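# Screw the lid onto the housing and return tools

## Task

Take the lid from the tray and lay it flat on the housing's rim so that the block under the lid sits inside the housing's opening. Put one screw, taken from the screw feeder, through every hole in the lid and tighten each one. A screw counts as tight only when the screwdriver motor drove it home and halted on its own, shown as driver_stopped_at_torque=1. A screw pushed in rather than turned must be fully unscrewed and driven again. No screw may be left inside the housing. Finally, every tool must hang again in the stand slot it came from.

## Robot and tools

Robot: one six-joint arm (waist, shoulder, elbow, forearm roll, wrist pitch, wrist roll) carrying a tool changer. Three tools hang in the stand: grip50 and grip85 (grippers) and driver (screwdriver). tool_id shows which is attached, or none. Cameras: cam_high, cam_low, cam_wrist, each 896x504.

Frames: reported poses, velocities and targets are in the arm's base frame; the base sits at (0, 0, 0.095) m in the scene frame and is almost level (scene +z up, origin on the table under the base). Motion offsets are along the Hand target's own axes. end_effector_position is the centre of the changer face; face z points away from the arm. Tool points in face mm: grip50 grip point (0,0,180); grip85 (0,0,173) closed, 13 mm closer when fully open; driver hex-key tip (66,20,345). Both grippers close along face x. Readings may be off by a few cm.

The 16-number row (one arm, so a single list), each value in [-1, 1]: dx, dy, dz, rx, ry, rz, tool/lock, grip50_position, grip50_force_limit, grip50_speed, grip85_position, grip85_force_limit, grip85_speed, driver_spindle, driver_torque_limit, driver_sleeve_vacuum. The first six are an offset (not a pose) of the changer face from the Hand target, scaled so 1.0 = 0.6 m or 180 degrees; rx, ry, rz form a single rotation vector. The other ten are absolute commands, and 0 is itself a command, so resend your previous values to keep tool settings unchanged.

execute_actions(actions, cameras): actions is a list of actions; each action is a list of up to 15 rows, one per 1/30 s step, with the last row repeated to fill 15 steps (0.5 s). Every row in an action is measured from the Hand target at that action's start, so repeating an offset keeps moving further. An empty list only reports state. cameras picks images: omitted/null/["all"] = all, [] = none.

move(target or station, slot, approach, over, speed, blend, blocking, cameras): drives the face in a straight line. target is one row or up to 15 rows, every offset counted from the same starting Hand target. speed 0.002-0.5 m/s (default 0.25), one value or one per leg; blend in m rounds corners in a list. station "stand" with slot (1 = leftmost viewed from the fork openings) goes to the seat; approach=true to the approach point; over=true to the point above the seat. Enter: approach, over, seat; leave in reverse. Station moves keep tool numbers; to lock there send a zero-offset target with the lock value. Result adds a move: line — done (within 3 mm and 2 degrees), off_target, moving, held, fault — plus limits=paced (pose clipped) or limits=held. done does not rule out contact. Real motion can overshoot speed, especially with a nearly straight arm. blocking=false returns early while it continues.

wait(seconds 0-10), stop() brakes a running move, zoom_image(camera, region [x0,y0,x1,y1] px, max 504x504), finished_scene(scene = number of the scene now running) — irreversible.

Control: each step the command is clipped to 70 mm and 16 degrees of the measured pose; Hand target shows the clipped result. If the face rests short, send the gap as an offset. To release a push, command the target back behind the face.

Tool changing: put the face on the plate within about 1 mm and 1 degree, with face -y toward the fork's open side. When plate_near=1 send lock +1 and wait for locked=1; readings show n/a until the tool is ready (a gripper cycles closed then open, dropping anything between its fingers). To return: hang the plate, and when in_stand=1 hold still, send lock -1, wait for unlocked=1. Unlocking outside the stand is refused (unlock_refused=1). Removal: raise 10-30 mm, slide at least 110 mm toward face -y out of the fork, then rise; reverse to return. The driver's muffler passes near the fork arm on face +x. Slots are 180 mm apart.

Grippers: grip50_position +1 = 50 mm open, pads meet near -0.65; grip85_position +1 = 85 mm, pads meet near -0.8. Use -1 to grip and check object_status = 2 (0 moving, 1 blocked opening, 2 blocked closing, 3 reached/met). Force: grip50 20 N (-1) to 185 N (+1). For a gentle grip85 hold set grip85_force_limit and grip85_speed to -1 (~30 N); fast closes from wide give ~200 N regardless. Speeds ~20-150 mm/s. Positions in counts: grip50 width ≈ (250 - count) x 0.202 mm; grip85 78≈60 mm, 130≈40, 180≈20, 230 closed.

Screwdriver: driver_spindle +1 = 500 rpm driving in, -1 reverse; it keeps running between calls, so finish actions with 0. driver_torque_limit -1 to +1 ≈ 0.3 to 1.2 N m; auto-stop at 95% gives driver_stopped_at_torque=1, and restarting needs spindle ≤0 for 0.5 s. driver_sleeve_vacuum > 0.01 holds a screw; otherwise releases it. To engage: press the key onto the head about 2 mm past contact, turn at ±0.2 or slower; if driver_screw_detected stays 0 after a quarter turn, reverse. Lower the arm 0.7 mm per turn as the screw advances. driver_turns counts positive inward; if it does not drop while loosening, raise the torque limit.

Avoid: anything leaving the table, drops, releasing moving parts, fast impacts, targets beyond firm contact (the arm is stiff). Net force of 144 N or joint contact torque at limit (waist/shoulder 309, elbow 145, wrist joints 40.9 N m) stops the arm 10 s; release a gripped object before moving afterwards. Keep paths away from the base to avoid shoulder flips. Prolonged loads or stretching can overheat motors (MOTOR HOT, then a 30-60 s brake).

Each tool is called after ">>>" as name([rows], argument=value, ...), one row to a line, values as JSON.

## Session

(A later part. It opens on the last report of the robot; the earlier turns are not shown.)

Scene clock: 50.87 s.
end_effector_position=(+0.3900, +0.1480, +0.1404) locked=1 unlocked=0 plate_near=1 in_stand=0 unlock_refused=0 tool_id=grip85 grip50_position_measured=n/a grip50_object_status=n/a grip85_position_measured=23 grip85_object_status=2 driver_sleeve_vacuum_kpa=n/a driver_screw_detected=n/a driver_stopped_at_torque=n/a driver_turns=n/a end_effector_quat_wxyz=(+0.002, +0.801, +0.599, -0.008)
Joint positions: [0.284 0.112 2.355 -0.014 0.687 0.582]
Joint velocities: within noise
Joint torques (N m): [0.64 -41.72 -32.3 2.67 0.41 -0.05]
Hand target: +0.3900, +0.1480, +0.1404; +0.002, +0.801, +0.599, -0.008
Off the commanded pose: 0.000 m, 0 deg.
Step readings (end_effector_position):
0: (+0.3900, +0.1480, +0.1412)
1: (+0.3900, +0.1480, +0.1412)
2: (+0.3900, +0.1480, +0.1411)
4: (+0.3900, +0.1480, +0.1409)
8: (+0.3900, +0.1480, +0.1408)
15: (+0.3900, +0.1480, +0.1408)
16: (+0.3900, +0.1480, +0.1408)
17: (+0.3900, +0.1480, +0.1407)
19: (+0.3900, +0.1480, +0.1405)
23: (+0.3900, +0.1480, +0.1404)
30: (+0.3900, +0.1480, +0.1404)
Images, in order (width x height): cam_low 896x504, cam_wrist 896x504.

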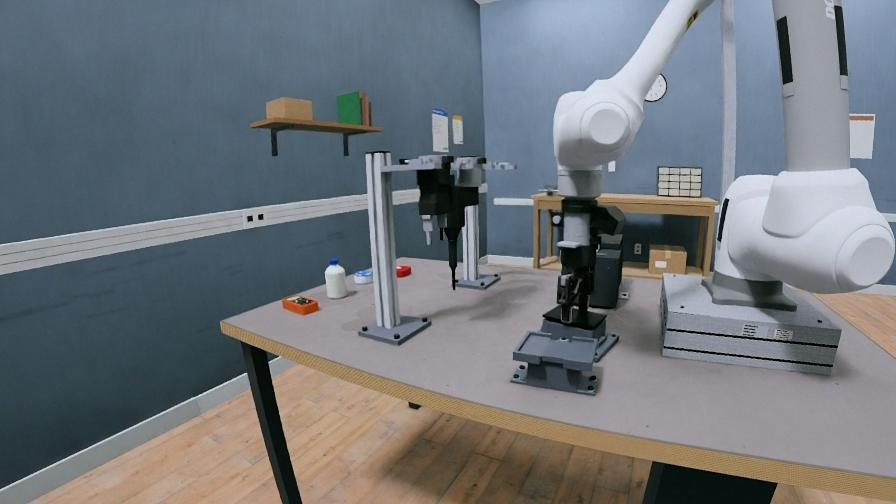

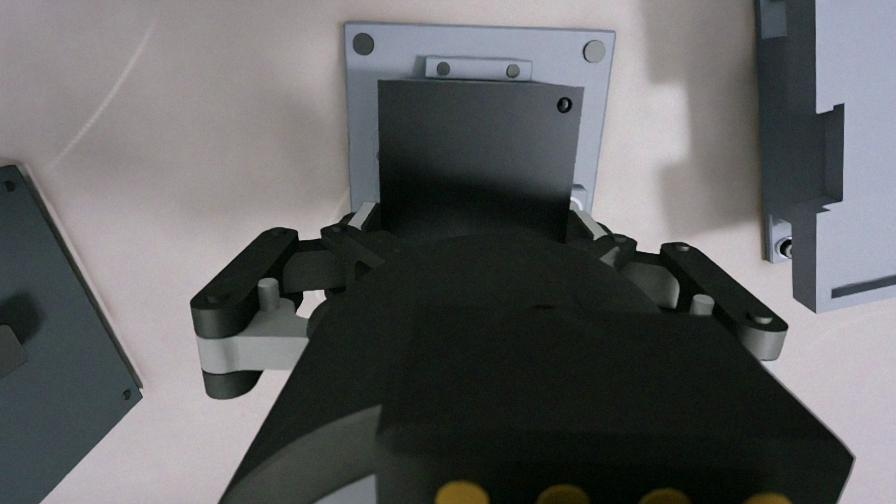

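>>> execute_actions([
  [[-0.0005,0,0.00067,0,0,0,0,1,1,1,-1,-0.1,-1,0,0,0]],
  [[0,0,0.00067,0,0,0,0,1,1,1,-1,-0.1,-1,0,0,0]],
], cameras=[])

>>> execute_actions([
  [[0,0,0.00067,0,0,0,0,1,1,1,-1,-0.1,-1,0,0,0]],
  [[0,0,0.00067,0,0,0,0,1,1,1,-1,-0.1,-1,0,0,0]],
], cameras=[])

>>> execute_actions([
  [[0,0,0.0005,0,0,0,0,1,1,1,-1,-0.1,-1,0,0,0]],
], cameras=["cam_low","cam_wrist"])

>>> zoom_image(camera="cam_low", region=[530, 285, 620, 345])

>>> zoom_image(camera="cam_wrist", region=[540, 80, 600, 130])

Scene clock: 52.43 s.
end_effector_position=(+0.3899, +0.1477, +0.1396) locked=1 unlocked=0 plate_near=1 in_stand=0 unlock_refused=0 tool_id=grip85 grip50_position_measured=n/a grip50_object_status=n/a grip85_position_measured=23 grip85_object_status=2 driver_sleeve_vacuum_kpa=n/a driver_screw_detected=n/a driver_stopped_at_torque=n/a driver_turns=n/a end_effector_quat_wxyz=(+0.002, +0.801, +0.599, -0.008)
Joint positions: [0.283 0.113 2.356 -0.014 0.685 0.581]
Joint velocities: within noise
Joint torques (N m): [1.04 -42.06 -32.17 2.66 0.46 -0.08]
Hand target: +0.3899, +0.1477, +0.1396; +0.002, +0.801, +0.599, -0.008
Off the commanded pose: 0.000 m, 0 deg.
Step readings (end_effector_position):
0: (+0.3900, +0.1480, +0.1404)
1: (+0.3900, +0.1479, +0.1404)
2: (+0.3900, +0.1478, +0.1403)
4: (+0.3899, +0.1477, +0.1401)
8: (+0.3899, +0.1477, +0.1400)
15: (+0.3899, +0.1477, +0.1400)
16: (+0.3899, +0.1477, +0.1400)
17: (+0.3899, +0.1477, +0.1398)
19: (+0.3899, +0.1477, +0.1397)
23: (+0.3899, +0.1477, +0.1396)
30: (+0.3899, +0.1477, +0.1396)
No camera images: "cameras" was empty.

Scene clock: 53.63 s.
end_effector_position=(+0.3899, +0.1477, +0.1388) locked=1 unlocked=0 plate_near=1 in_stand=0 unlock_refused=0 tool_id=grip85 grip50_position_measured=n/a grip50_object_status=n/a grip85_position_measured=23 grip85_object_status=2 driver_sleeve_vacuum_kpa=n/a driver_screw_detected=n/a driver_stopped_at_torque=n/a driver_turns=n/a end_effector_quat_wxyz=(+0.002, +0.801, +0.599, -0.008)
Joint positions: [0.283 0.115 2.357 -0.014 0.683 0.581]
Joint velocities: within noise
Joint torques (N m): [0.73 -42.11 -32 2.64 0.43 0.02]
Hand target: +0.3899, +0.1477, +0.1388; +0.002, +0.801, +0.599, -0.008
Off the commanded pose: 0.000 m, 0 deg.
Step readings (end_effector_position):
0: (+0.3899, +0.1477, +0.1396)
1: (+0.3899, +0.1477, +0.1396)
2: (+0.3899, +0.1477, +0.1394)
4: (+0.3899, +0.1477, +0.1393)
8: (+0.3899, +0.1477, +0.1392)
15: (+0.3899, +0.1477, +0.1392)
16: (+0.3899, +0.1477, +0.1392)
17: (+0.3899, +0.1477, +0.1390)
19: (+0.3899, +0.1477, +0.1389)
23: (+0.3899, +0.1477, +0.1388)
30: (+0.3899, +0.1477, +0.1388)
No camera images: "cameras" was empty.

Scene clock: 54.33 s.
end_effector_position=(+0.3899, +0.1477, +0.1385) locked=1 unlocked=0 plate_near=1 in_stand=0 unlock_refused=0 tool_id=grip85 grip50_position_measured=n/a grip50_object_status=n/a grip85_position_measured=23 grip85_object_status=2 driver_sleeve_vacuum_kpa=n/a driver_screw_detected=n/a driver_stopped_at_torque=n/a driver_turns=n/a end_effector_quat_wxyz=(+0.002, +0.801, +0.599, -0.008)
Joint positions: [0.283 0.115 2.357 -0.014 0.682 0.581]
Joint velocities: within noise
Joint torques (N m): [1.19 -42.4 -32.21 2.68 0.42 0.03]
Hand target: +0.3899, +0.1477, +0.1385; +0.002, +0.801, +0.599, -0.008
Off the commanded pose: 0.000 m, 0 deg.
Step readings (end_effector_position):
0: (+0.3899, +0.1477, +0.1388)
1: (+0.3899, +0.1477, +0.1388)
2: (+0.3899, +0.1477, +0.1387)
4: (+0.3899, +0.1477, +0.1386)
8: (+0.3899, +0.1477, +0.1385)
15: (+0.3899, +0.1477, +0.1385)
Images, in order (width x height): cam_low 896x504, cam_wrist 896x504.

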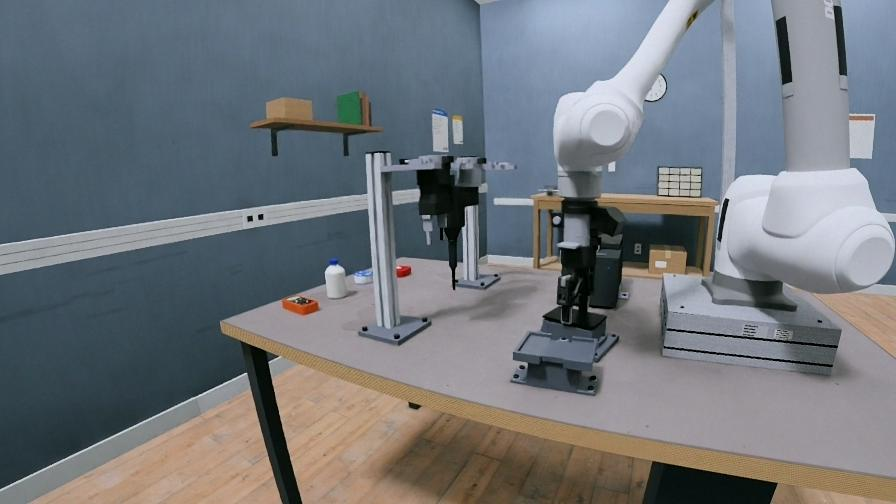

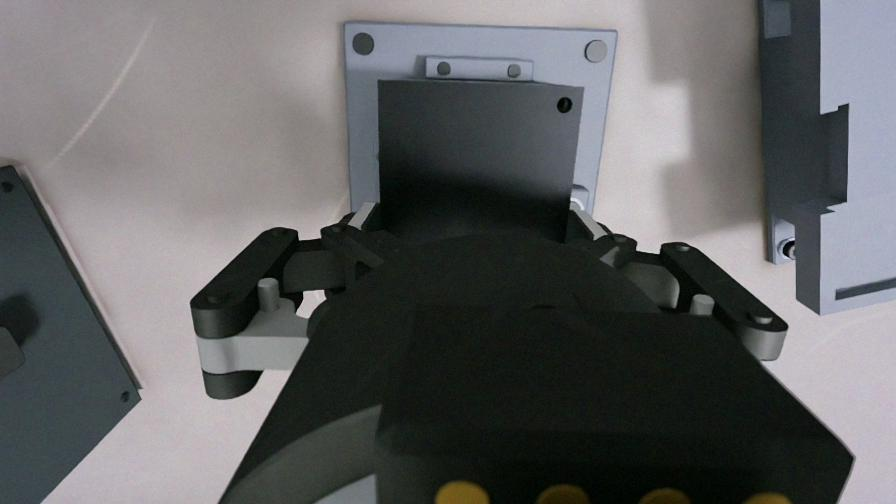

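Scaled by 5.600 from the camera's 896x504 image, which has a finer 1280x720 frame.

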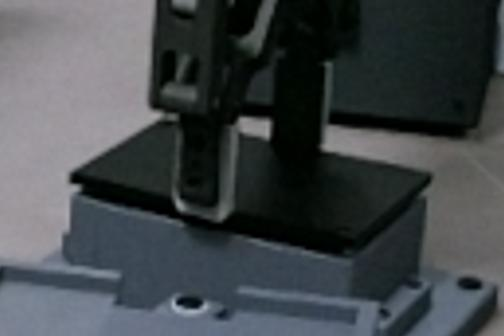

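Scaled by 8.400 from the camera's 896x504 image, which has a finer 1280x720 frame.

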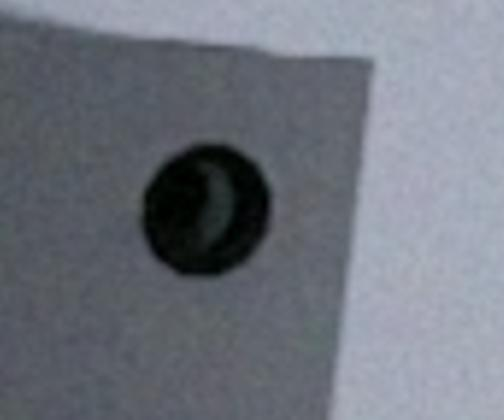

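>>> execute_actions([
  [[0,0,0.0005,0,0,0,0,1,1,1,-1,-0.1,-1,0,0,0]],
], cameras=[])

>>> execute_actions([
  [[0,0,0.0005,0,0,0,0,1,1,1,-1,-0.1,-1,0,0,0]],
], cameras=[])

>>> execute_actions([
  [[0,0,0.0005,0,0,0,0,1,1,1,-1,-0.1,-1,0,0,0]],
], cameras=[])

Scene clock: 55.23 s.
end_effector_position=(+0.3899, +0.1477, +0.1382) locked=1 unlocked=0 plate_near=1 in_stand=0 unlock_refused=0 tool_id=grip85 grip50_position_measured=n/a grip50_object_status=n/a grip85_position_measured=23 grip85_object_status=2 driver_sleeve_vacuum_kpa=n/a driver_screw_detected=n/a driver_stopped_at_torque=n/a driver_turns=n/a end_effector_quat_wxyz=(+0.002, +0.801, +0.599, -0.008)
Joint positions: [0.283 0.116 2.357 -0.014 0.682 0.581]
Joint velocities: within noise
Joint torques (N m): [0.97 -42.34 -32.13 2.68 0.44 -0.07]
Hand target: +0.3899, +0.1477, +0.1382; +0.002, +0.801, +0.599, -0.008
Off the commanded pose: 0.000 m, 0 deg.
Step readings (end_effector_position):
0: (+0.3899, +0.1477, +0.1385)
1: (+0.3899, +0.1477, +0.1385)
2: (+0.3899, +0.1477, +0.1384)
4: (+0.3899, +0.1477, +0.1382)
8: (+0.3899, +0.1477, +0.1382)
15: (+0.3899, +0.1477, +0.1382)
No camera images: "cameras" was empty.

Scene clock: 55.93 s.
end_effector_position=(+0.3899, +0.1477, +0.1379) locked=1 unlocked=0 plate_near=1 in_stand=0 unlock_refused=0 tool_id=grip85 grip50_position_measured=n/a grip50_object_status=n/a grip85_position_measured=23 grip85_object_status=2 driver_sleeve_vacuum_kpa=n/a driver_screw_detected=n/a driver_stopped_at_torque=n/a driver_turns=n/a end_effector_quat_wxyz=(+0.002, +0.801, +0.599, -0.008)
Joint positions: [0.283 0.116 2.357 -0.014 0.681 0.581]
Joint velocities: within noise
Joint torques (N m): [0.68 -42 -32.15 2.7 0.43 -0.06]
Hand target: +0.3899, +0.1477, +0.1379; +0.002, +0.801, +0.599, -0.008
Off the commanded pose: 0.000 m, 0 deg.
Step readings (end_effector_position):
0: (+0.3899, +0.1477, +0.1382)
1: (+0.3899, +0.1477, +0.1382)
2: (+0.3899, +0.1477, +0.1381)
4: (+0.3899, +0.1477, +0.1379)
8: (+0.3899, +0.1476, +0.1379)
15: (+0.3899, +0.1477, +0.1379)
No camera images: "cameras" was empty.

Scene clock: 56.63 s.
end_effector_position=(+0.3899, +0.1476, +0.1376) locked=1 unlocked=0 plate_near=1 in_stand=0 unlock_refused=0 tool_id=grip85 grip50_position_measured=n/a grip50_object_status=n/a grip85_position_measured=23 grip85_object_status=2 driver_sleeve_vacuum_kpa=n/a driver_screw_detected=n/a driver_stopped_at_torque=n/a driver_turns=n/a end_effector_quat_wxyz=(+0.002, +0.801, +0.599, -0.008)
Joint positions: [0.283 0.117 2.358 -0.014 0.68 0.581]
Joint velocities: within noise
Joint torques (N m): [1.16 -42.26 -32.01 2.61 0.47 0]
Hand target: +0.3899, +0.1476, +0.1376; +0.002, +0.801, +0.599, -0.008
Off the commanded pose: 0.000 m, 0 deg.
Step readings (end_effector_position):
0: (+0.3899, +0.1477, +0.1379)
1: (+0.3899, +0.1477, +0.1379)
2: (+0.3899, +0.1477, +0.1378)
4: (+0.3899, +0.1476, +0.1376)
8: (+0.3899, +0.1476, +0.1376)
15: (+0.3899, +0.1476, +0.1376)
No camera images: "cameras" was empty.

>>> execute_actions([
  [[0,0,0.0005,0,0,0,0,1,1,1,-1,-0.1,-1,0,0,0]],
], cameras=[])

>>> execute_actions([
  [[0,0,0.0005,0,0,0,0,1,1,1,-1,-0.1,-1,0,0,0]],
], cameras=[])

>>> execute_actions([
  [[0,0,0.00033,0,0,0,0,1,1,1,-1,-0.1,-1,0,0,0]],
], cameras=["cam_low","cam_wrist"])

>>> zoom_image(camera="cam_low", region=[530, 285, 620, 345])

>>> zoom_image(camera="cam_wrist", region=[540, 80, 600, 130])

Scene clock: 57.47 s.
end_effector_position=(+0.3899, +0.1476, +0.1373) locked=1 unlocked=0 plate_near=1 in_stand=0 unlock_refused=0 tool_id=grip85 grip50_position_measured=n/a grip50_object_status=n/a grip85_position_measured=23 grip85_object_status=2 driver_sleeve_vacuum_kpa=n/a driver_screw_detected=n/a driver_stopped_at_torque=n/a driver_turns=n/a end_effector_quat_wxyz=(+0.002, +0.801, +0.599, -0.008)
Joint positions: [0.283 0.117 2.358 -0.014 0.679 0.581]
Joint velocities: within noise
Joint torques (N m): [0.66 -42.31 -31.99 2.64 0.43 -0.02]
Hand target: +0.3899, +0.1476, +0.1373; +0.002, +0.801, +0.599, -0.008
Off the commanded pose: 0.000 m, 0 deg.
Step readings (end_effector_position):
0: (+0.3899, +0.1476, +0.1376)
1: (+0.3899, +0.1476, +0.1376)
2: (+0.3899, +0.1476, +0.1375)
4: (+0.3899, +0.1476, +0.1374)
8: (+0.3899, +0.1476, +0.1373)
15: (+0.3899, +0.1476, +0.1373)
No camera images: "cameras" was empty.

Scene clock: 58.17 s.
end_effector_position=(+0.3899, +0.1476, +0.1370) locked=1 unlocked=0 plate_near=1 in_stand=0 unlock_refused=0 tool_id=grip85 grip50_position_measured=n/a grip50_object_status=n/a grip85_position_measured=23 grip85_object_status=2 driver_sleeve_vacuum_kpa=n/a driver_screw_detected=n/a driver_stopped_at_torque=n/a driver_turns=n/a end_effector_quat_wxyz=(+0.002, +0.801, +0.599, -0.008)
Joint positions: [0.283 0.118 2.358 -0.014 0.679 0.581]
Joint velocities: within noise
Joint torques (N m): [0.63 -42.58 -32.04 2.65 0.46 0.03]
Hand target: +0.3899, +0.1476, +0.1370; +0.002, +0.801, +0.599, -0.008
Off the commanded pose: 0.000 m, 0 deg.
Step readings (end_effector_position):
0: (+0.3899, +0.1476, +0.1373)
1: (+0.3899, +0.1476, +0.1373)
2: (+0.3899, +0.1476, +0.1372)
4: (+0.3899, +0.1476, +0.1370)
8: (+0.3899, +0.1476, +0.1370)
15: (+0.3899, +0.1476, +0.1370)
No camera images: "cameras" was empty.

Scene clock: 58.87 s.
end_effector_position=(+0.3899, +0.1476, +0.1368) locked=1 unlocked=0 plate_near=1 in_stand=0 unlock_refused=0 tool_id=grip85 grip50_position_measured=n/a grip50_object_status=n/a grip85_position_measured=23 grip85_object_status=2 driver_sleeve_vacuum_kpa=n/a driver_screw_detected=n/a driver_stopped_at_torque=n/a driver_turns=n/a end_effector_quat_wxyz=(+0.002, +0.801, +0.599, -0.008)
Joint positions: [0.283 0.118 2.358 -0.014 0.678 0.581]
Joint velocities: within noise
Joint torques (N m): [0.64 -42.39 -31.91 2.62 0.43 0]
Hand target: +0.3899, +0.1476, +0.1368; +0.002, +0.801, +0.599, -0.008
Off the commanded pose: 0.000 m, 0 deg.
Step readings (end_effector_position):
0: (+0.3899, +0.1476, +0.1370)
1: (+0.3899, +0.1476, +0.1370)
2: (+0.3899, +0.1476, +0.1370)
4: (+0.3899, +0.1476, +0.1369)
8: (+0.3899, +0.1476, +0.1368)
15: (+0.3899, +0.1476, +0.1368)
Images, in order (width x height): cam_low 896x504, cam_wrist 896x504.

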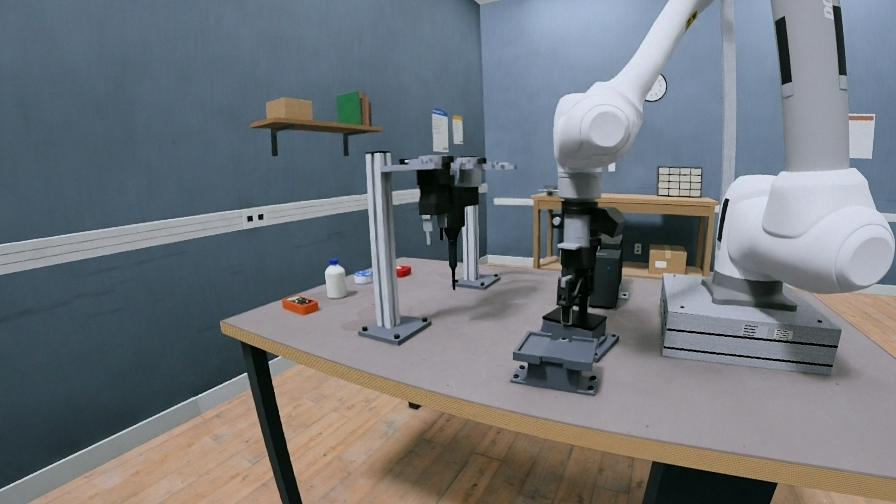

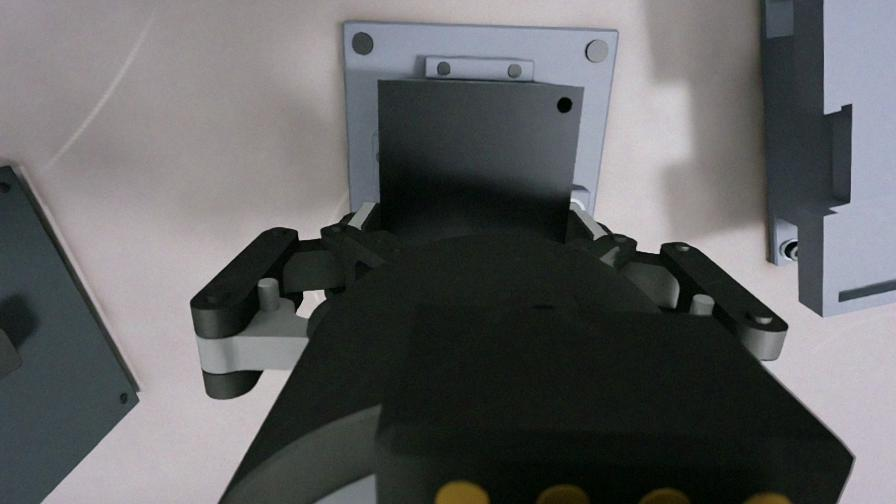

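Scaled by 5.600 from the camera's 896x504 image, which has a finer 1280x720 frame.

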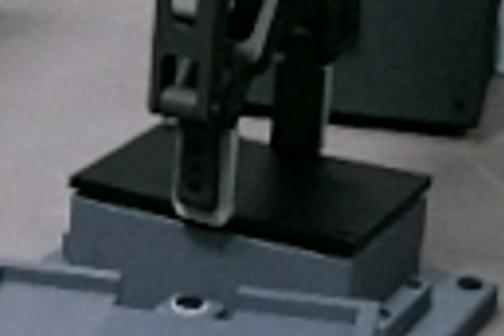

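Scaled by 8.400 from the camera's 896x504 image, which has a finer 1280x720 frame.

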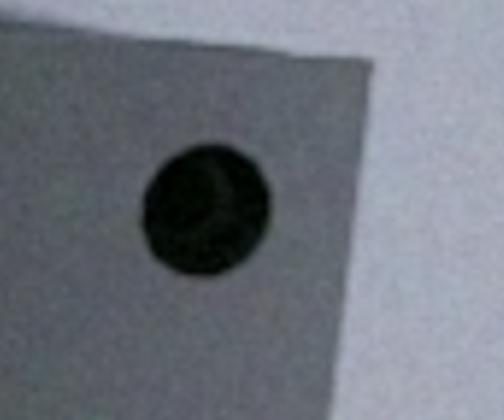

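>>> execute_actions([
  [[0,0,0.00033,0,0,0,0,1,1,1,-1,-0.1,-1,0,0,0]],
], cameras=[])

>>> execute_actions([
  [[0,0,0.00033,0,0,0,0,1,1,1,-1,-0.1,-1,0,0,0]],
], cameras=[])

>>> execute_actions([
  [[0,0,0.00033,0,0,0,0,1,1,1,-1,-0.1,-1,0,0,0]],
], cameras=[])

Scene clock: 63.13 s.
end_effector_position=(+0.3899, +0.1476, +0.1366) locked=1 unlocked=0 plate_near=1 in_stand=0 unlock_refused=0 tool_id=grip85 grip50_position_measured=n/a grip50_object_status=n/a grip85_position_measured=23 grip85_object_status=2 driver_sleeve_vacuum_kpa=n/a driver_screw_detected=n/a driver_stopped_at_torque=n/a driver_turns=n/a end_effector_quat_wxyz=(+0.002, +0.801, +0.599, -0.008)
Joint positions: [0.283 0.119 2.358 -0.014 0.678 0.581]
Joint velocities: within noise
Joint torques (N m): [0.88 -42.27 -32.07 2.61 0.43 0.03]
Hand target: +0.3899, +0.1476, +0.1366; +0.002, +0.801, +0.599, -0.008
Off the commanded pose: 0.000 m, 0 deg.
Step readings (end_effector_position):
0: (+0.3899, +0.1476, +0.1368)
1: (+0.3899, +0.1476, +0.1368)
2: (+0.3899, +0.1476, +0.1368)
4: (+0.3899, +0.1476, +0.1367)
8: (+0.3899, +0.1476, +0.1366)
15: (+0.3899, +0.1476, +0.1366)
No camera images: "cameras" was empty.

Scene clock: 63.83 s.
end_effector_position=(+0.3899, +0.1476, +0.1364) locked=1 unlocked=0 plate_near=1 in_stand=0 unlock_refused=0 tool_id=grip85 grip50_position_measured=n/a grip50_object_status=n/a grip85_position_measured=23 grip85_object_status=2 driver_sleeve_vacuum_kpa=n/a driver_screw_detected=n/a driver_stopped_at_torque=n/a driver_turns=n/a end_effector_quat_wxyz=(+0.002, +0.801, +0.599, -0.008)
Joint positions: [0.283 0.119 2.359 -0.014 0.677 0.581]
Joint velocities: within noise
Joint torques (N m): [0.98 -42.03 -32.05 2.64 0.44 -0.07]
Hand target: +0.3899, +0.1476, +0.1364; +0.002, +0.801, +0.599, -0.008
Off the commanded pose: 0.000 m, 0 deg.
Step readings (end_effector_position):
0: (+0.3899, +0.1476, +0.1366)
1: (+0.3899, +0.1476, +0.1366)
2: (+0.3899, +0.1476, +0.1366)
4: (+0.3899, +0.1476, +0.1365)
8: (+0.3899, +0.1476, +0.1364)
15: (+0.3899, +0.1476, +0.1364)
No camera images: "cameras" was empty.

Scene clock: 64.53 s.
end_effector_position=(+0.3899, +0.1476, +0.1362) locked=1 unlocked=0 plate_near=1 in_stand=0 unlock_refused=0 tool_id=grip85 grip50_position_measured=n/a grip50_object_status=n/a grip85_position_measured=23 grip85_object_status=2 driver_sleeve_vacuum_kpa=n/a driver_screw_detected=n/a driver_stopped_at_torque=n/a driver_turns=n/a end_effector_quat_wxyz=(+0.002, +0.801, +0.599, -0.008)
Joint positions: [0.283 0.119 2.359 -0.014 0.677 0.581]
Joint velocities: within noise
Joint torques (N m): [1.03 -42.4 -31.97 2.65 0.41 -0.04]
Hand target: +0.3899, +0.1476, +0.1362; +0.002, +0.801, +0.599, -0.008
Off the commanded pose: 0.000 m, 0 deg.
Step readings (end_effector_position):
0: (+0.3899, +0.1476, +0.1364)
1: (+0.3899, +0.1476, +0.1364)
2: (+0.3899, +0.1476, +0.1364)
4: (+0.3899, +0.1476, +0.1363)
8: (+0.3899, +0.1476, +0.1362)
15: (+0.3899, +0.1476, +0.1362)
No camera images: "cameras" was empty.

>>> execute_actions([
  [[0,0,0.00033,0,0,0,0,1,1,1,-1,-0.1,-1,0,0,0]],
], cameras=[])

>>> execute_actions([
  [[0,0,0.00033,0,0,0,0,1,1,1,-1,-0.1,-1,0,0,0]],
], cameras=[])

>>> execute_actions([
  [[0,0,0.00033,0,0,0,0,1,1,1,-1,-0.1,-1,0,0,0]],
], cameras=["cam_low"])

>>> zoom_image(camera="cam_low", region=[530, 285, 620, 345])

Scene clock: 65.43 s.
end_effector_position=(+0.3899, +0.1476, +0.1360) locked=1 unlocked=0 plate_near=1 in_stand=0 unlock_refused=0 tool_id=grip85 grip50_position_measured=n/a grip50_object_status=n/a grip85_position_measured=23 grip85_object_status=2 driver_sleeve_vacuum_kpa=n/a driver_screw_detected=n/a driver_stopped_at_torque=n/a driver_turns=n/a end_effector_quat_wxyz=(+0.002, +0.801, +0.599, -0.008)
Joint positions: [0.283 0.12 2.359 -0.014 0.676 0.581]
Joint velocities: within noise
Joint torques (N m): [0.85 -42.53 -31.85 2.61 0.48 -0.03]
Hand target: +0.3899, +0.1476, +0.1360; +0.002, +0.801, +0.599, -0.008
Off the commanded pose: 0.000 m, 0 deg.
Step readings (end_effector_position):
0: (+0.3899, +0.1476, +0.1362)
1: (+0.3899, +0.1476, +0.1362)
2: (+0.3899, +0.1476, +0.1362)
4: (+0.3899, +0.1476, +0.1361)
8: (+0.3899, +0.1476, +0.1360)
15: (+0.3899, +0.1476, +0.1360)
No camera images: "cameras" was empty.

Scene clock: 66.13 s.
end_effector_position=(+0.3899, +0.1476, +0.1358) locked=1 unlocked=0 plate_near=1 in_stand=0 unlock_refused=0 tool_id=grip85 grip50_position_measured=n/a grip50_object_status=n/a grip85_position_measured=23 grip85_object_status=2 driver_sleeve_vacuum_kpa=n/a driver_screw_detected=n/a driver_stopped_at_torque=n/a driver_turns=n/a end_effector_quat_wxyz=(+0.002, +0.801, +0.599, -0.008)
Joint positions: [0.283 0.12 2.359 -0.014 0.676 0.581]
Joint velocities: within noise
Joint torques (N m): [1.38 -42.34 -31.9 2.62 0.42 -0.04]
Hand target: +0.3899, +0.1476, +0.1358; +0.002, +0.801, +0.599, -0.008
Off the commanded pose: 0.000 m, 0 deg.
Step readings (end_effector_position):
0: (+0.3899, +0.1476, +0.1360)
1: (+0.3899, +0.1476, +0.1360)
2: (+0.3899, +0.1476, +0.1360)
4: (+0.3899, +0.1476, +0.1359)
8: (+0.3899, +0.1476, +0.1358)
15: (+0.3899, +0.1476, +0.1358)
No camera images: "cameras" was empty.

Scene clock: 66.83 s.
end_effector_position=(+0.3899, +0.1476, +0.1356) locked=1 unlocked=0 plate_near=1 in_stand=0 unlock_refused=0 tool_id=grip85 grip50_position_measured=n/a grip50_object_status=n/a grip85_position_measured=23 grip85_object_status=2 driver_sleeve_vacuum_kpa=n/a driver_screw_detected=n/a driver_stopped_at_torque=n/a driver_turns=n/a end_effector_quat_wxyz=(+0.002, +0.801, +0.599, -0.008)
Joint positions: [0.283 0.12 2.359 -0.014 0.675 0.581]
Joint velocities: within noise
Joint torques (N m): [0.98 -42.6 -31.83 2.64 0.44 -0.07]
Hand target: +0.3899, +0.1476, +0.1356; +0.002, +0.801, +0.599, -0.008
Off the commanded pose: 0.000 m, 0 deg.
Step readings (end_effector_position):
0: (+0.3899, +0.1476, +0.1358)
1: (+0.3899, +0.1476, +0.1358)
2: (+0.3899, +0.1476, +0.1358)
4: (+0.3899, +0.1476, +0.1357)
8: (+0.3899, +0.1476, +0.1356)
15: (+0.3899, +0.1476, +0.1356)
Images, in order (width x height): cam_low 896x504.

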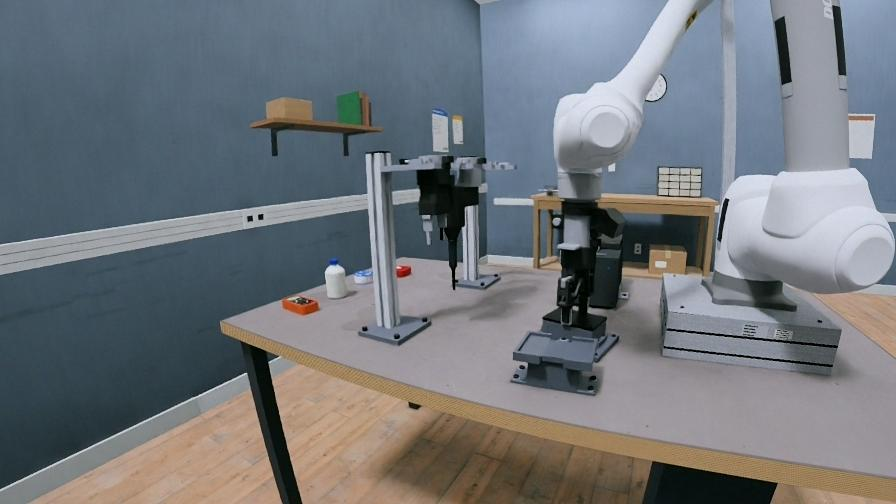

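Scaled by 5.600 from the camera's 896x504 image, which has a finer 1280x720 frame.

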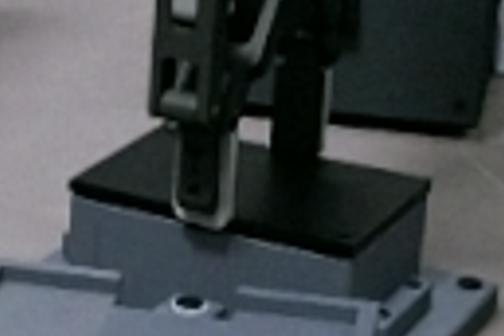

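>>> execute_actions([
  [[0,0,0.00033,0,0,0,0,1,1,1,-1,-0.1,-1,0,0,0]],
], cameras=[])

>>> execute_actions([
  [[0,0,0.00033,0,0,0,0,1,1,1,-1,-0.1,-1,0,0,0]],
], cameras=[])

>>> execute_actions([
  [[0,0,0.00033,0,0,0,0,1,1,1,-1,-0.1,-1,0,0,0]],
], cameras=[])

Scene clock: 67.73 s.
end_effector_position=(+0.3899, +0.1476, +0.1355) locked=1 unlocked=0 plate_near=1 in_stand=0 unlock_refused=0 tool_id=grip85 grip50_position_measured=n/a grip50_object_status=n/a grip85_position_measured=23 grip85_object_status=2 driver_sleeve_vacuum_kpa=n/a driver_screw_detected=n/a driver_stopped_at_torque=n/a driver_turns=n/a end_effector_quat_wxyz=(+0.002, +0.801, +0.599, -0.008)
Joint positions: [0.283 0.121 2.359 -0.014 0.675 0.581]
Joint velocities: within noise
Joint torques (N m): [0.08 -40.87 -30.22 2.17 0.56 -0.05]
Hand target: +0.3899, +0.1476, +0.1355; +0.002, +0.801, +0.599, -0.008
Off the commanded pose: 0.000 m, 0 deg.
Step readings (end_effector_position):
0: (+0.3899, +0.1476, +0.1356)
1: (+0.3899, +0.1476, +0.1356)
2: (+0.3899, +0.1476, +0.1356)
4: (+0.3899, +0.1476, +0.1355)
8: (+0.3899, +0.1476, +0.1355)
15: (+0.3899, +0.1476, +0.1355)
No camera images: "cameras" was empty.

Scene clock: 68.43 s.
end_effector_position=(+0.3898, +0.1476, +0.1353) locked=1 unlocked=0 plate_near=1 in_stand=0 unlock_refused=0 tool_id=grip85 grip50_position_measured=n/a grip50_object_status=n/a grip85_position_measured=23 grip85_object_status=2 driver_sleeve_vacuum_kpa=n/a driver_screw_detected=n/a driver_stopped_at_torque=n/a driver_turns=n/a end_effector_quat_wxyz=(+0.002, +0.801, +0.599, -0.008)
Joint positions: [0.283 0.121 2.359 -0.014 0.674 0.581]
Joint velocities: within noise
Joint torques (N m): [-1.3 -38.55 -27.68 1.46 0.85 -0.13]
Hand target: +0.3899, +0.1476, +0.1353; +0.002, +0.801, +0.599, -0.008
Off the commanded pose: 0.000 m, 0 deg.
Step readings (end_effector_position):
0: (+0.3899, +0.1476, +0.1355)
1: (+0.3899, +0.1476, +0.1354)
2: (+0.3899, +0.1476, +0.1354)
4: (+0.3899, +0.1476, +0.1353)
8: (+0.3899, +0.1476, +0.1353)
15: (+0.3898, +0.1476, +0.1353)
No camera images: "cameras" was empty.

Scene clock: 69.13 s.
end_effector_position=(+0.3899, +0.1476, +0.1351) locked=1 unlocked=0 plate_near=1 in_stand=0 unlock_refused=0 tool_id=grip85 grip50_position_measured=n/a grip50_object_status=n/a grip85_position_measured=23 grip85_object_status=2 driver_sleeve_vacuum_kpa=n/a driver_screw_detected=n/a driver_stopped_at_torque=n/a driver_turns=n/a end_effector_quat_wxyz=(+0.002, +0.801, +0.599, -0.008)
Joint positions: [0.283 0.121 2.36 -0.014 0.674 0.581]
Joint velocities: within noise
Joint torques (N m): [-2.3 -35.63 -24.5 0.98 1.2 -0.09]
Hand target: +0.3898, +0.1476, +0.1351; +0.002, +0.801, +0.599, -0.008
Off the commanded pose: 0.000 m, 0 deg.
Step readings (end_effector_position):
0: (+0.3898, +0.1476, +0.1353)
1: (+0.3898, +0.1476, +0.1352)
2: (+0.3899, +0.1476, +0.1352)
4: (+0.3899, +0.1476, +0.1351)
8: (+0.3899, +0.1476, +0.1351)
15: (+0.3899, +0.1476, +0.1351)
No camera images: "cameras" was empty.

>>> execute_actions([
  [[0,0,0.00033,0,0,0,0,1,1,1,-1,-0.1,-1,0,0,0]],
], cameras=["cam_low","cam_wrist"])

>>> zoom_image(camera="cam_low", region=[530, 295, 620, 345])

>>> zoom_image(camera="cam_wrist", region=[370, 60, 600, 220])

Scene clock: 70.00 s.
end_effector_position=(+0.3898, +0.1476, +0.1349) locked=1 unlocked=0 plate_near=1 in_stand=0 unlock_refused=0 tool_id=grip85 grip50_position_measured=n/a grip50_object_status=n/a grip85_position_measured=23 grip85_object_status=2 driver_sleeve_vacuum_kpa=n/a driver_screw_detected=n/a driver_stopped_at_torque=n/a driver_turns=n/a end_effector_quat_wxyz=(+0.002, +0.801, +0.599, -0.008)
Joint positions: [0.283 0.122 2.36 -0.014 0.673 0.581]
Joint velocities: within noise
Joint torques (N m): [-3.51 -29.36 -19.96 0.37 0.63 -0.12]
Hand target: +0.3898, +0.1476, +0.1349; +0.002, +0.801, +0.599, -0.008
Off the commanded pose: 0.000 m, 0 deg.
Step readings (end_effector_position):
0: (+0.3899, +0.1476, +0.1351)
1: (+0.3898, +0.1476, +0.1350)
2: (+0.3899, +0.1476, +0.1350)
4: (+0.3899, +0.1476, +0.1349)
8: (+0.3899, +0.1476, +0.1349)
15: (+0.3899, +0.1476, +0.1349)
Images, in order (width x height): cam_low 896x504, cam_wrist 896x504.

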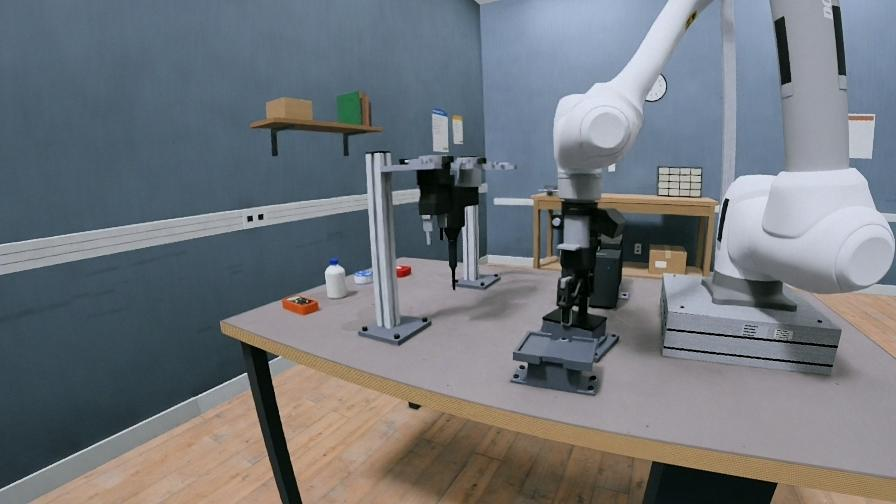

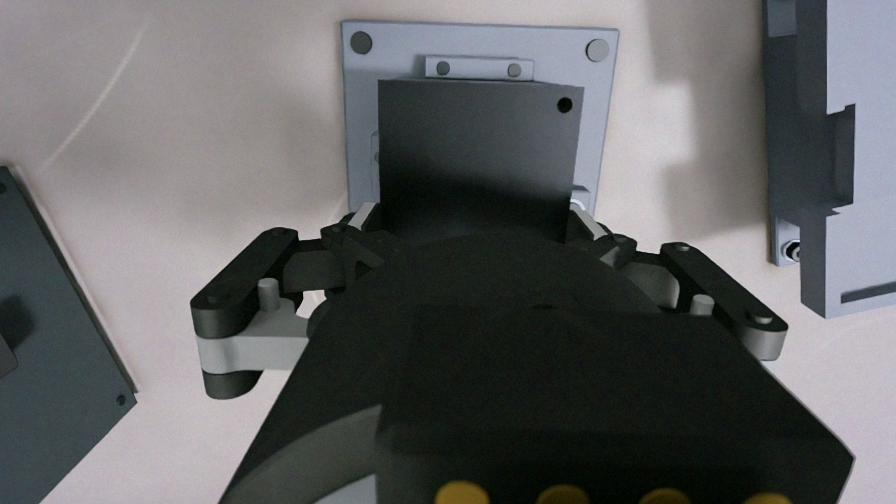

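Scaled by 5.600 from the camera's 896x504 image, which has a finer 1280x720 frame.

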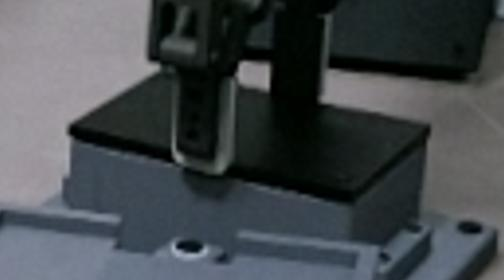

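Scaled by 2.191 from the camera's 896x504 image, which has a finer 1280x720 frame.

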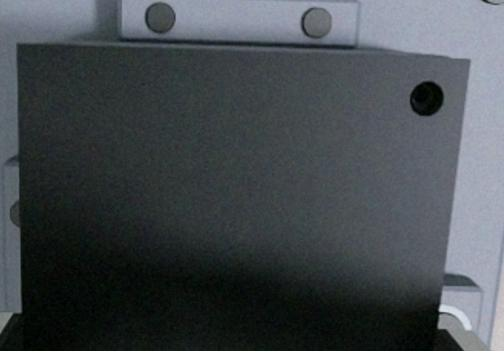

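>>> zoom_image(camera="cam_wrist", region=[550, 90, 580, 120])

>>> zoom_image(camera="cam_low", region=[535, 300, 575, 340])

>>> zoom_image(camera="cam_low", region=[570, 300, 615, 345])

Scaled by 16.800 from the camera's 896x504 image, which has a finer 1280x720 frame.

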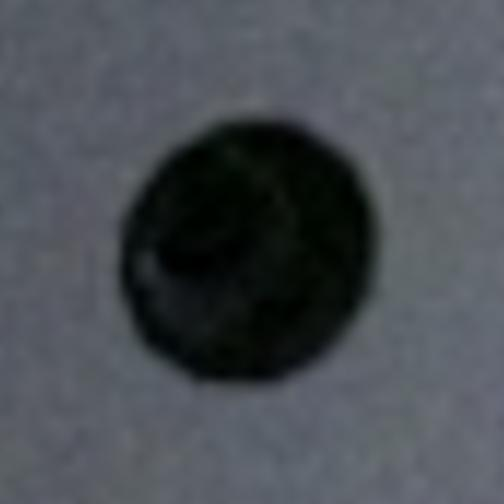

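Scaled by 12.600 from the camera's 896x504 image, which has a finer 1280x720 frame.

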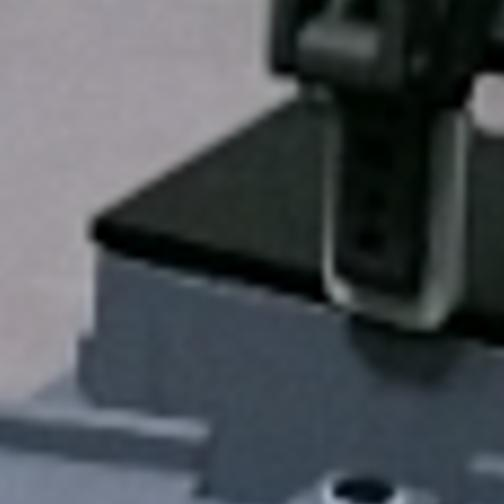

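Scaled by 11.200 from the camera's 896x504 image, which has a finer 1280x720 frame.

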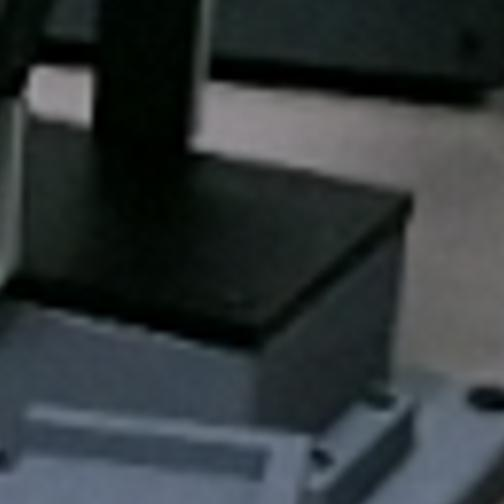

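>>> execute_actions([
  [[0,0,-0.0006,0,0,0,0,1,1,1,-1,-0.1,-1,0,0,0]],
], cameras=[])

>>> execute_actions([
  [[0,0,0,0,0,0,0,1,1,1,1,-0.1,-1,0,0,0]],
  [[0,0,0,0,0,0,0,1,1,1,1,-0.1,-1,0,0,0]],
], cameras=["cam_low","cam_wrist"])

>>> zoom_image(camera="cam_wrist", region=[540, 80, 600, 130])

Scene clock: 71.03 s.
end_effector_position=(+0.3898, +0.1476, +0.1352) locked=1 unlocked=0 plate_near=1 in_stand=0 unlock_refused=0 tool_id=grip85 grip50_position_measured=n/a grip50_object_status=n/a grip85_position_measured=23 grip85_object_status=2 driver_sleeve_vacuum_kpa=n/a driver_screw_detected=n/a driver_stopped_at_torque=n/a driver_turns=n/a end_effector_quat_wxyz=(+0.002, +0.801, +0.599, -0.008)
Joint positions: [0.283 0.121 2.36 -0.014 0.674 0.581]
Joint velocities: within noise
Joint torques (N m): [-2.41 -39.47 -25.47 0.66 2.65 -0.02]
Hand target: +0.3899, +0.1476, +0.1352; +0.002, +0.801, +0.599, -0.008
Off the commanded pose: 0.000 m, 0 deg.
Step readings (end_effector_position):
0: (+0.3898, +0.1476, +0.1349)
1: (+0.3898, +0.1476, +0.1349)
2: (+0.3898, +0.1476, +0.1349)
4: (+0.3898, +0.1476, +0.1350)
8: (+0.3898, +0.1476, +0.1350)
15: (+0.3898, +0.1476, +0.1352)
No camera images: "cameras" was empty.

Scene clock: 72.23 s.
end_effector_position=(+0.3898, +0.1476, +0.1352) locked=1 unlocked=0 plate_near=1 in_stand=0 unlock_refused=0 tool_id=grip85 grip50_position_measured=n/a grip50_object_status=n/a grip85_position_measured=3 grip85_object_status=3 driver_sleeve_vacuum_kpa=n/a driver_screw_detected=n/a driver_stopped_at_torque=n/a driver_turns=n/a end_effector_quat_wxyz=(+0.002, +0.801, +0.599, -0.008)
Joint positions: [0.283 0.121 2.36 -0.014 0.674 0.581]
Joint velocities: within noise
Joint torques (N m): [1.11 -41.52 -31.06 2.6 0.51 -0.02]
Hand target: +0.3899, +0.1476, +0.1352; +0.002, +0.801, +0.599, -0.008
Off the commanded pose: 0.000 m, 0 deg.
Step readings (end_effector_position):
0: (+0.3898, +0.1476, +0.1352)
1: (+0.3898, +0.1476, +0.1352)
2: (+0.3898, +0.1476, +0.1352)
4: (+0.3898, +0.1476, +0.1352)
8: (+0.3898, +0.1476, +0.1352)
15: (+0.3898, +0.1476, +0.1352)
16: (+0.3898, +0.1476, +0.1352)
17: (+0.3898, +0.1476, +0.1352)
19: (+0.3898, +0.1476, +0.1352)
23: (+0.3898, +0.1476, +0.1352)
30: (+0.3898, +0.1476, +0.1352)
Images, in order (width x height): cam_low 896x504, cam_wrist 896x504.

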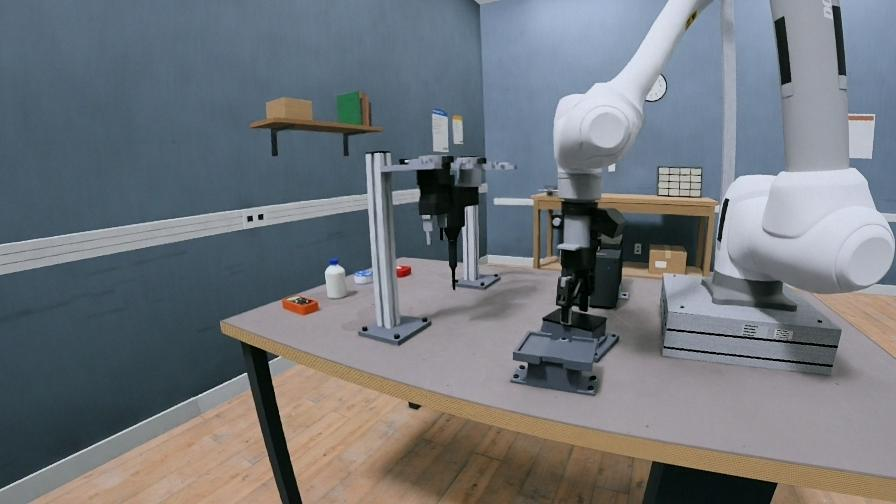

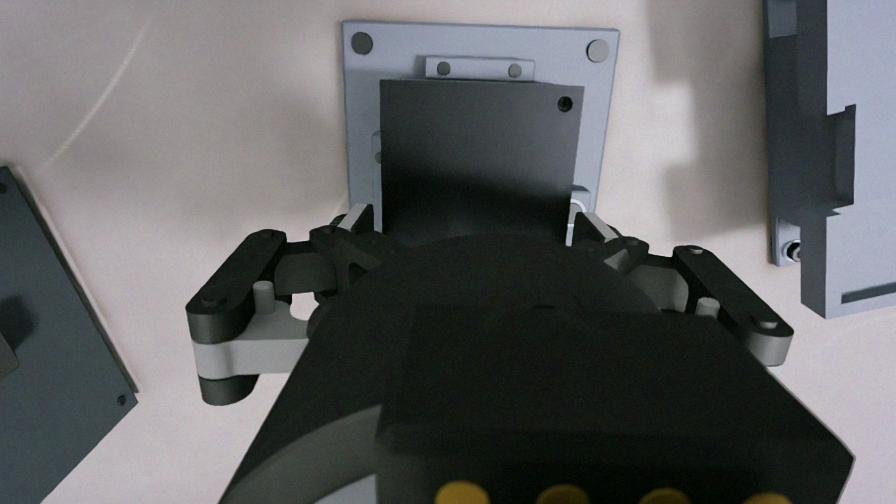

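Scaled by 8.400 from the camera's 896x504 image, which has a finer 1280x720 frame.

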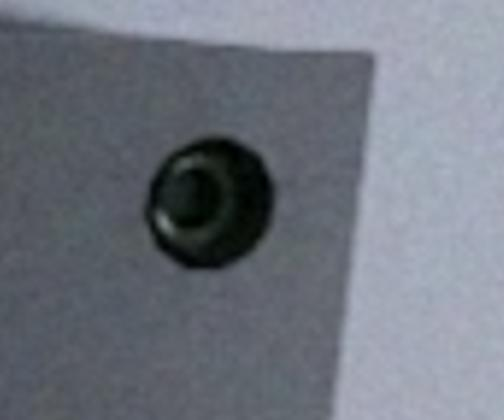

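>>> move([
  [0,0,-0.055,0,0,0,0,1,1,1,1,-0.1,-1,0,0,0],
  [0,0,-0.44,0,0,0,0,1,1,1,1,-0.1,-1,0,0,0],
], speed=[0.03,0.12], blend=[0.005,0], cameras=["cam_wrist"])

Scene clock: 76.43 s.
end_effector_position=(+0.3925, +0.1508, +0.3992) locked=1 unlocked=0 plate_near=1 in_stand=0 unlock_refused=0 tool_id=grip85 grip50_position_measured=n/a grip50_object_status=n/a grip85_position_measured=3 grip85_object_status=3 driver_sleeve_vacuum_kpa=n/a driver_screw_detected=n/a driver_stopped_at_torque=n/a driver_turns=n/a end_effector_quat_wxyz=(+0.002, +0.801, +0.599, -0.008)
Joint positions: [0.289 -0.179 2.062 -0.009 1.271 0.578]
Joint velocities: within noise
Joint torques (N m): [0.44 -24.46 -47.97 4.01 0.39 -0.02]
Hand target: +0.3925, +0.1508, +0.3992; +0.002, +0.801, +0.599, -0.008
Off the commanded pose: 0.000 m, 0 deg.
move: done
Images, in order (width x height): cam_wrist 896x504.

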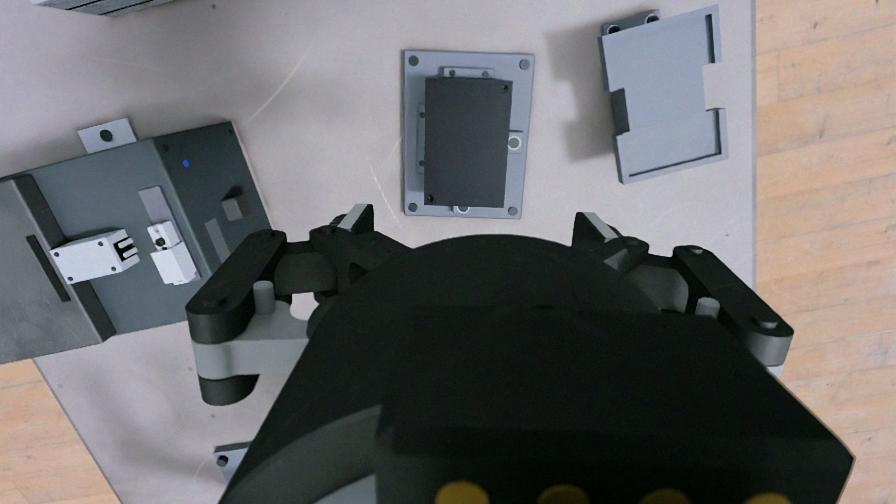

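>>> zoom_image(camera="cam_wrist", region=[395, 40, 545, 225])

>>> zoom_image(camera="cam_wrist", region=[490, 74, 520, 104])

>>> zoom_image(camera="cam_wrist", region=[415, 182, 445, 212])

Scaled by 2.724 from the camera's 896x504 image, which has a finer 1280x720 frame.

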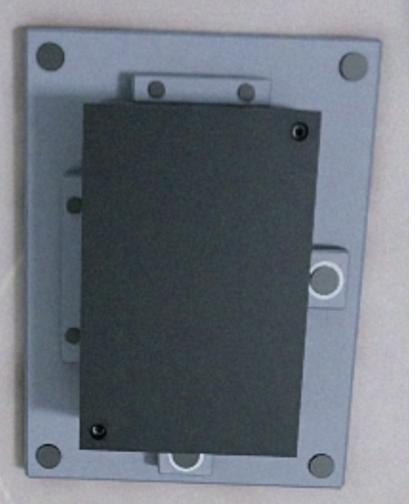

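Scaled by 16.800 from the camera's 896x504 image, which has a finer 1280x720 frame.

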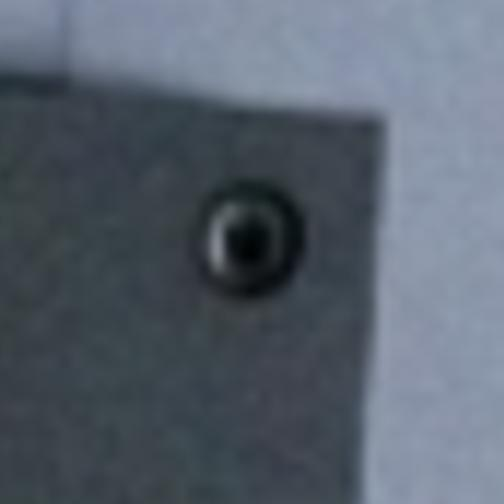

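Scaled by 16.800 from the camera's 896x504 image, which has a finer 1280x720 frame.

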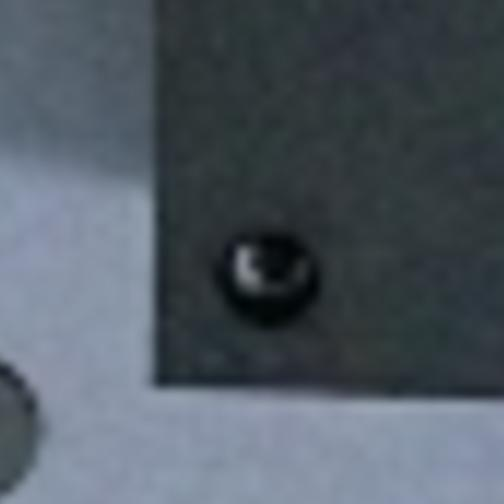

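>>> move(station="stand", slot=3, approach=true, speed=0.15, cameras=[])

>>> move(station="stand", slot=3, over=true, speed=0.08, cameras=["cam_high"])

Scene clock: 79.77 s.
end_effector_position=(+0.5488, -0.1628, +0.3320) locked=1 unlocked=0 plate_near=1 in_stand=0 unlock_refused=0 tool_id=grip85 grip50_position_measured=n/a grip50_object_status=n/a grip85_position_measured=3 grip85_object_status=3 driver_sleeve_vacuum_kpa=n/a driver_screw_detected=n/a driver_stopped_at_torque=n/a driver_turns=n/a end_effector_quat_wxyz=(+0.001, +0.724, +0.690, -0.008)
Joint positions: [-0.344 0.113 1.911 -0.017 1.123 -0.288]
Joint velocities: within noise
Joint torques (N m): [1.76 -55.72 -45.35 3.79 0.47 -0.05]
Hand target: +0.5488, -0.1629, +0.3320; +0.001, +0.724, +0.690, -0.008
Tool commands: tool/lock=+0.0 tool/grip50_position=+1.0 tool/grip50_force_limit=+1.0 tool/grip50_speed=+1.0 tool/grip85_position=+1.0 tool/grip85_force_limit=-0.1 tool/grip85_speed=-1.0 tool/driver_spindle=+0.0 tool/driver_torque_limit=+0.0 tool/driver_sleeve_vacuum=+0.0
Off the commanded pose: 0.000 m, 0 deg.
move: done; to station stand, slot 3, approach point
No camera images: "cameras" was empty.

Scene clock: 81.83 s.
end_effector_position=(+0.6886, -0.1696, +0.3305) locked=1 unlocked=0 plate_near=1 in_stand=0 unlock_refused=0 tool_id=grip85 grip50_position_measured=n/a grip50_object_status=n/a grip85_position_measured=3 grip85_object_status=3 driver_sleeve_vacuum_kpa=n/a driver_screw_detected=n/a driver_stopped_at_torque=n/a driver_turns=n/a end_effector_quat_wxyz=(+0.001, +0.724, +0.690, -0.008)
Joint positions: [-0.286 0.32 1.653 -0.016 1.175 -0.232]
Joint velocities: within noise
Joint torques (N m): [1.94 -79.89 -46.26 3.89 0.49 -0.03]
Hand target: +0.6886, -0.1697, +0.3305; +0.001, +0.724, +0.690, -0.008
Tool commands: tool/lock=+0.0 tool/grip50_position=+1.0 tool/grip50_force_limit=+1.0 tool/grip50_speed=+1.0 tool/grip85_position=+1.0 tool/grip85_force_limit=-0.1 tool/grip85_speed=-1.0 tool/driver_spindle=+0.0 tool/driver_torque_limit=+0.0 tool/driver_sleeve_vacuum=+0.0
Off the commanded pose: 0.000 m, 0 deg.
move: done; to station stand, slot 3, over the seat
Images, in order (width x height): cam_high 896x504.

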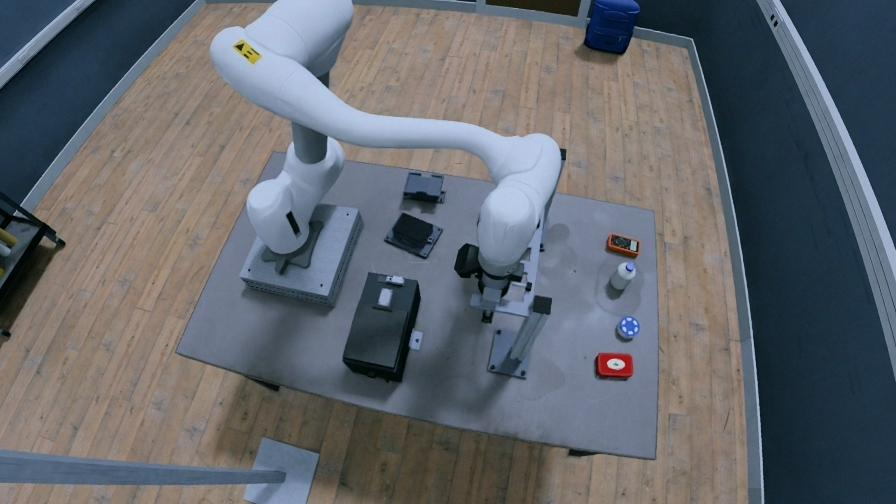

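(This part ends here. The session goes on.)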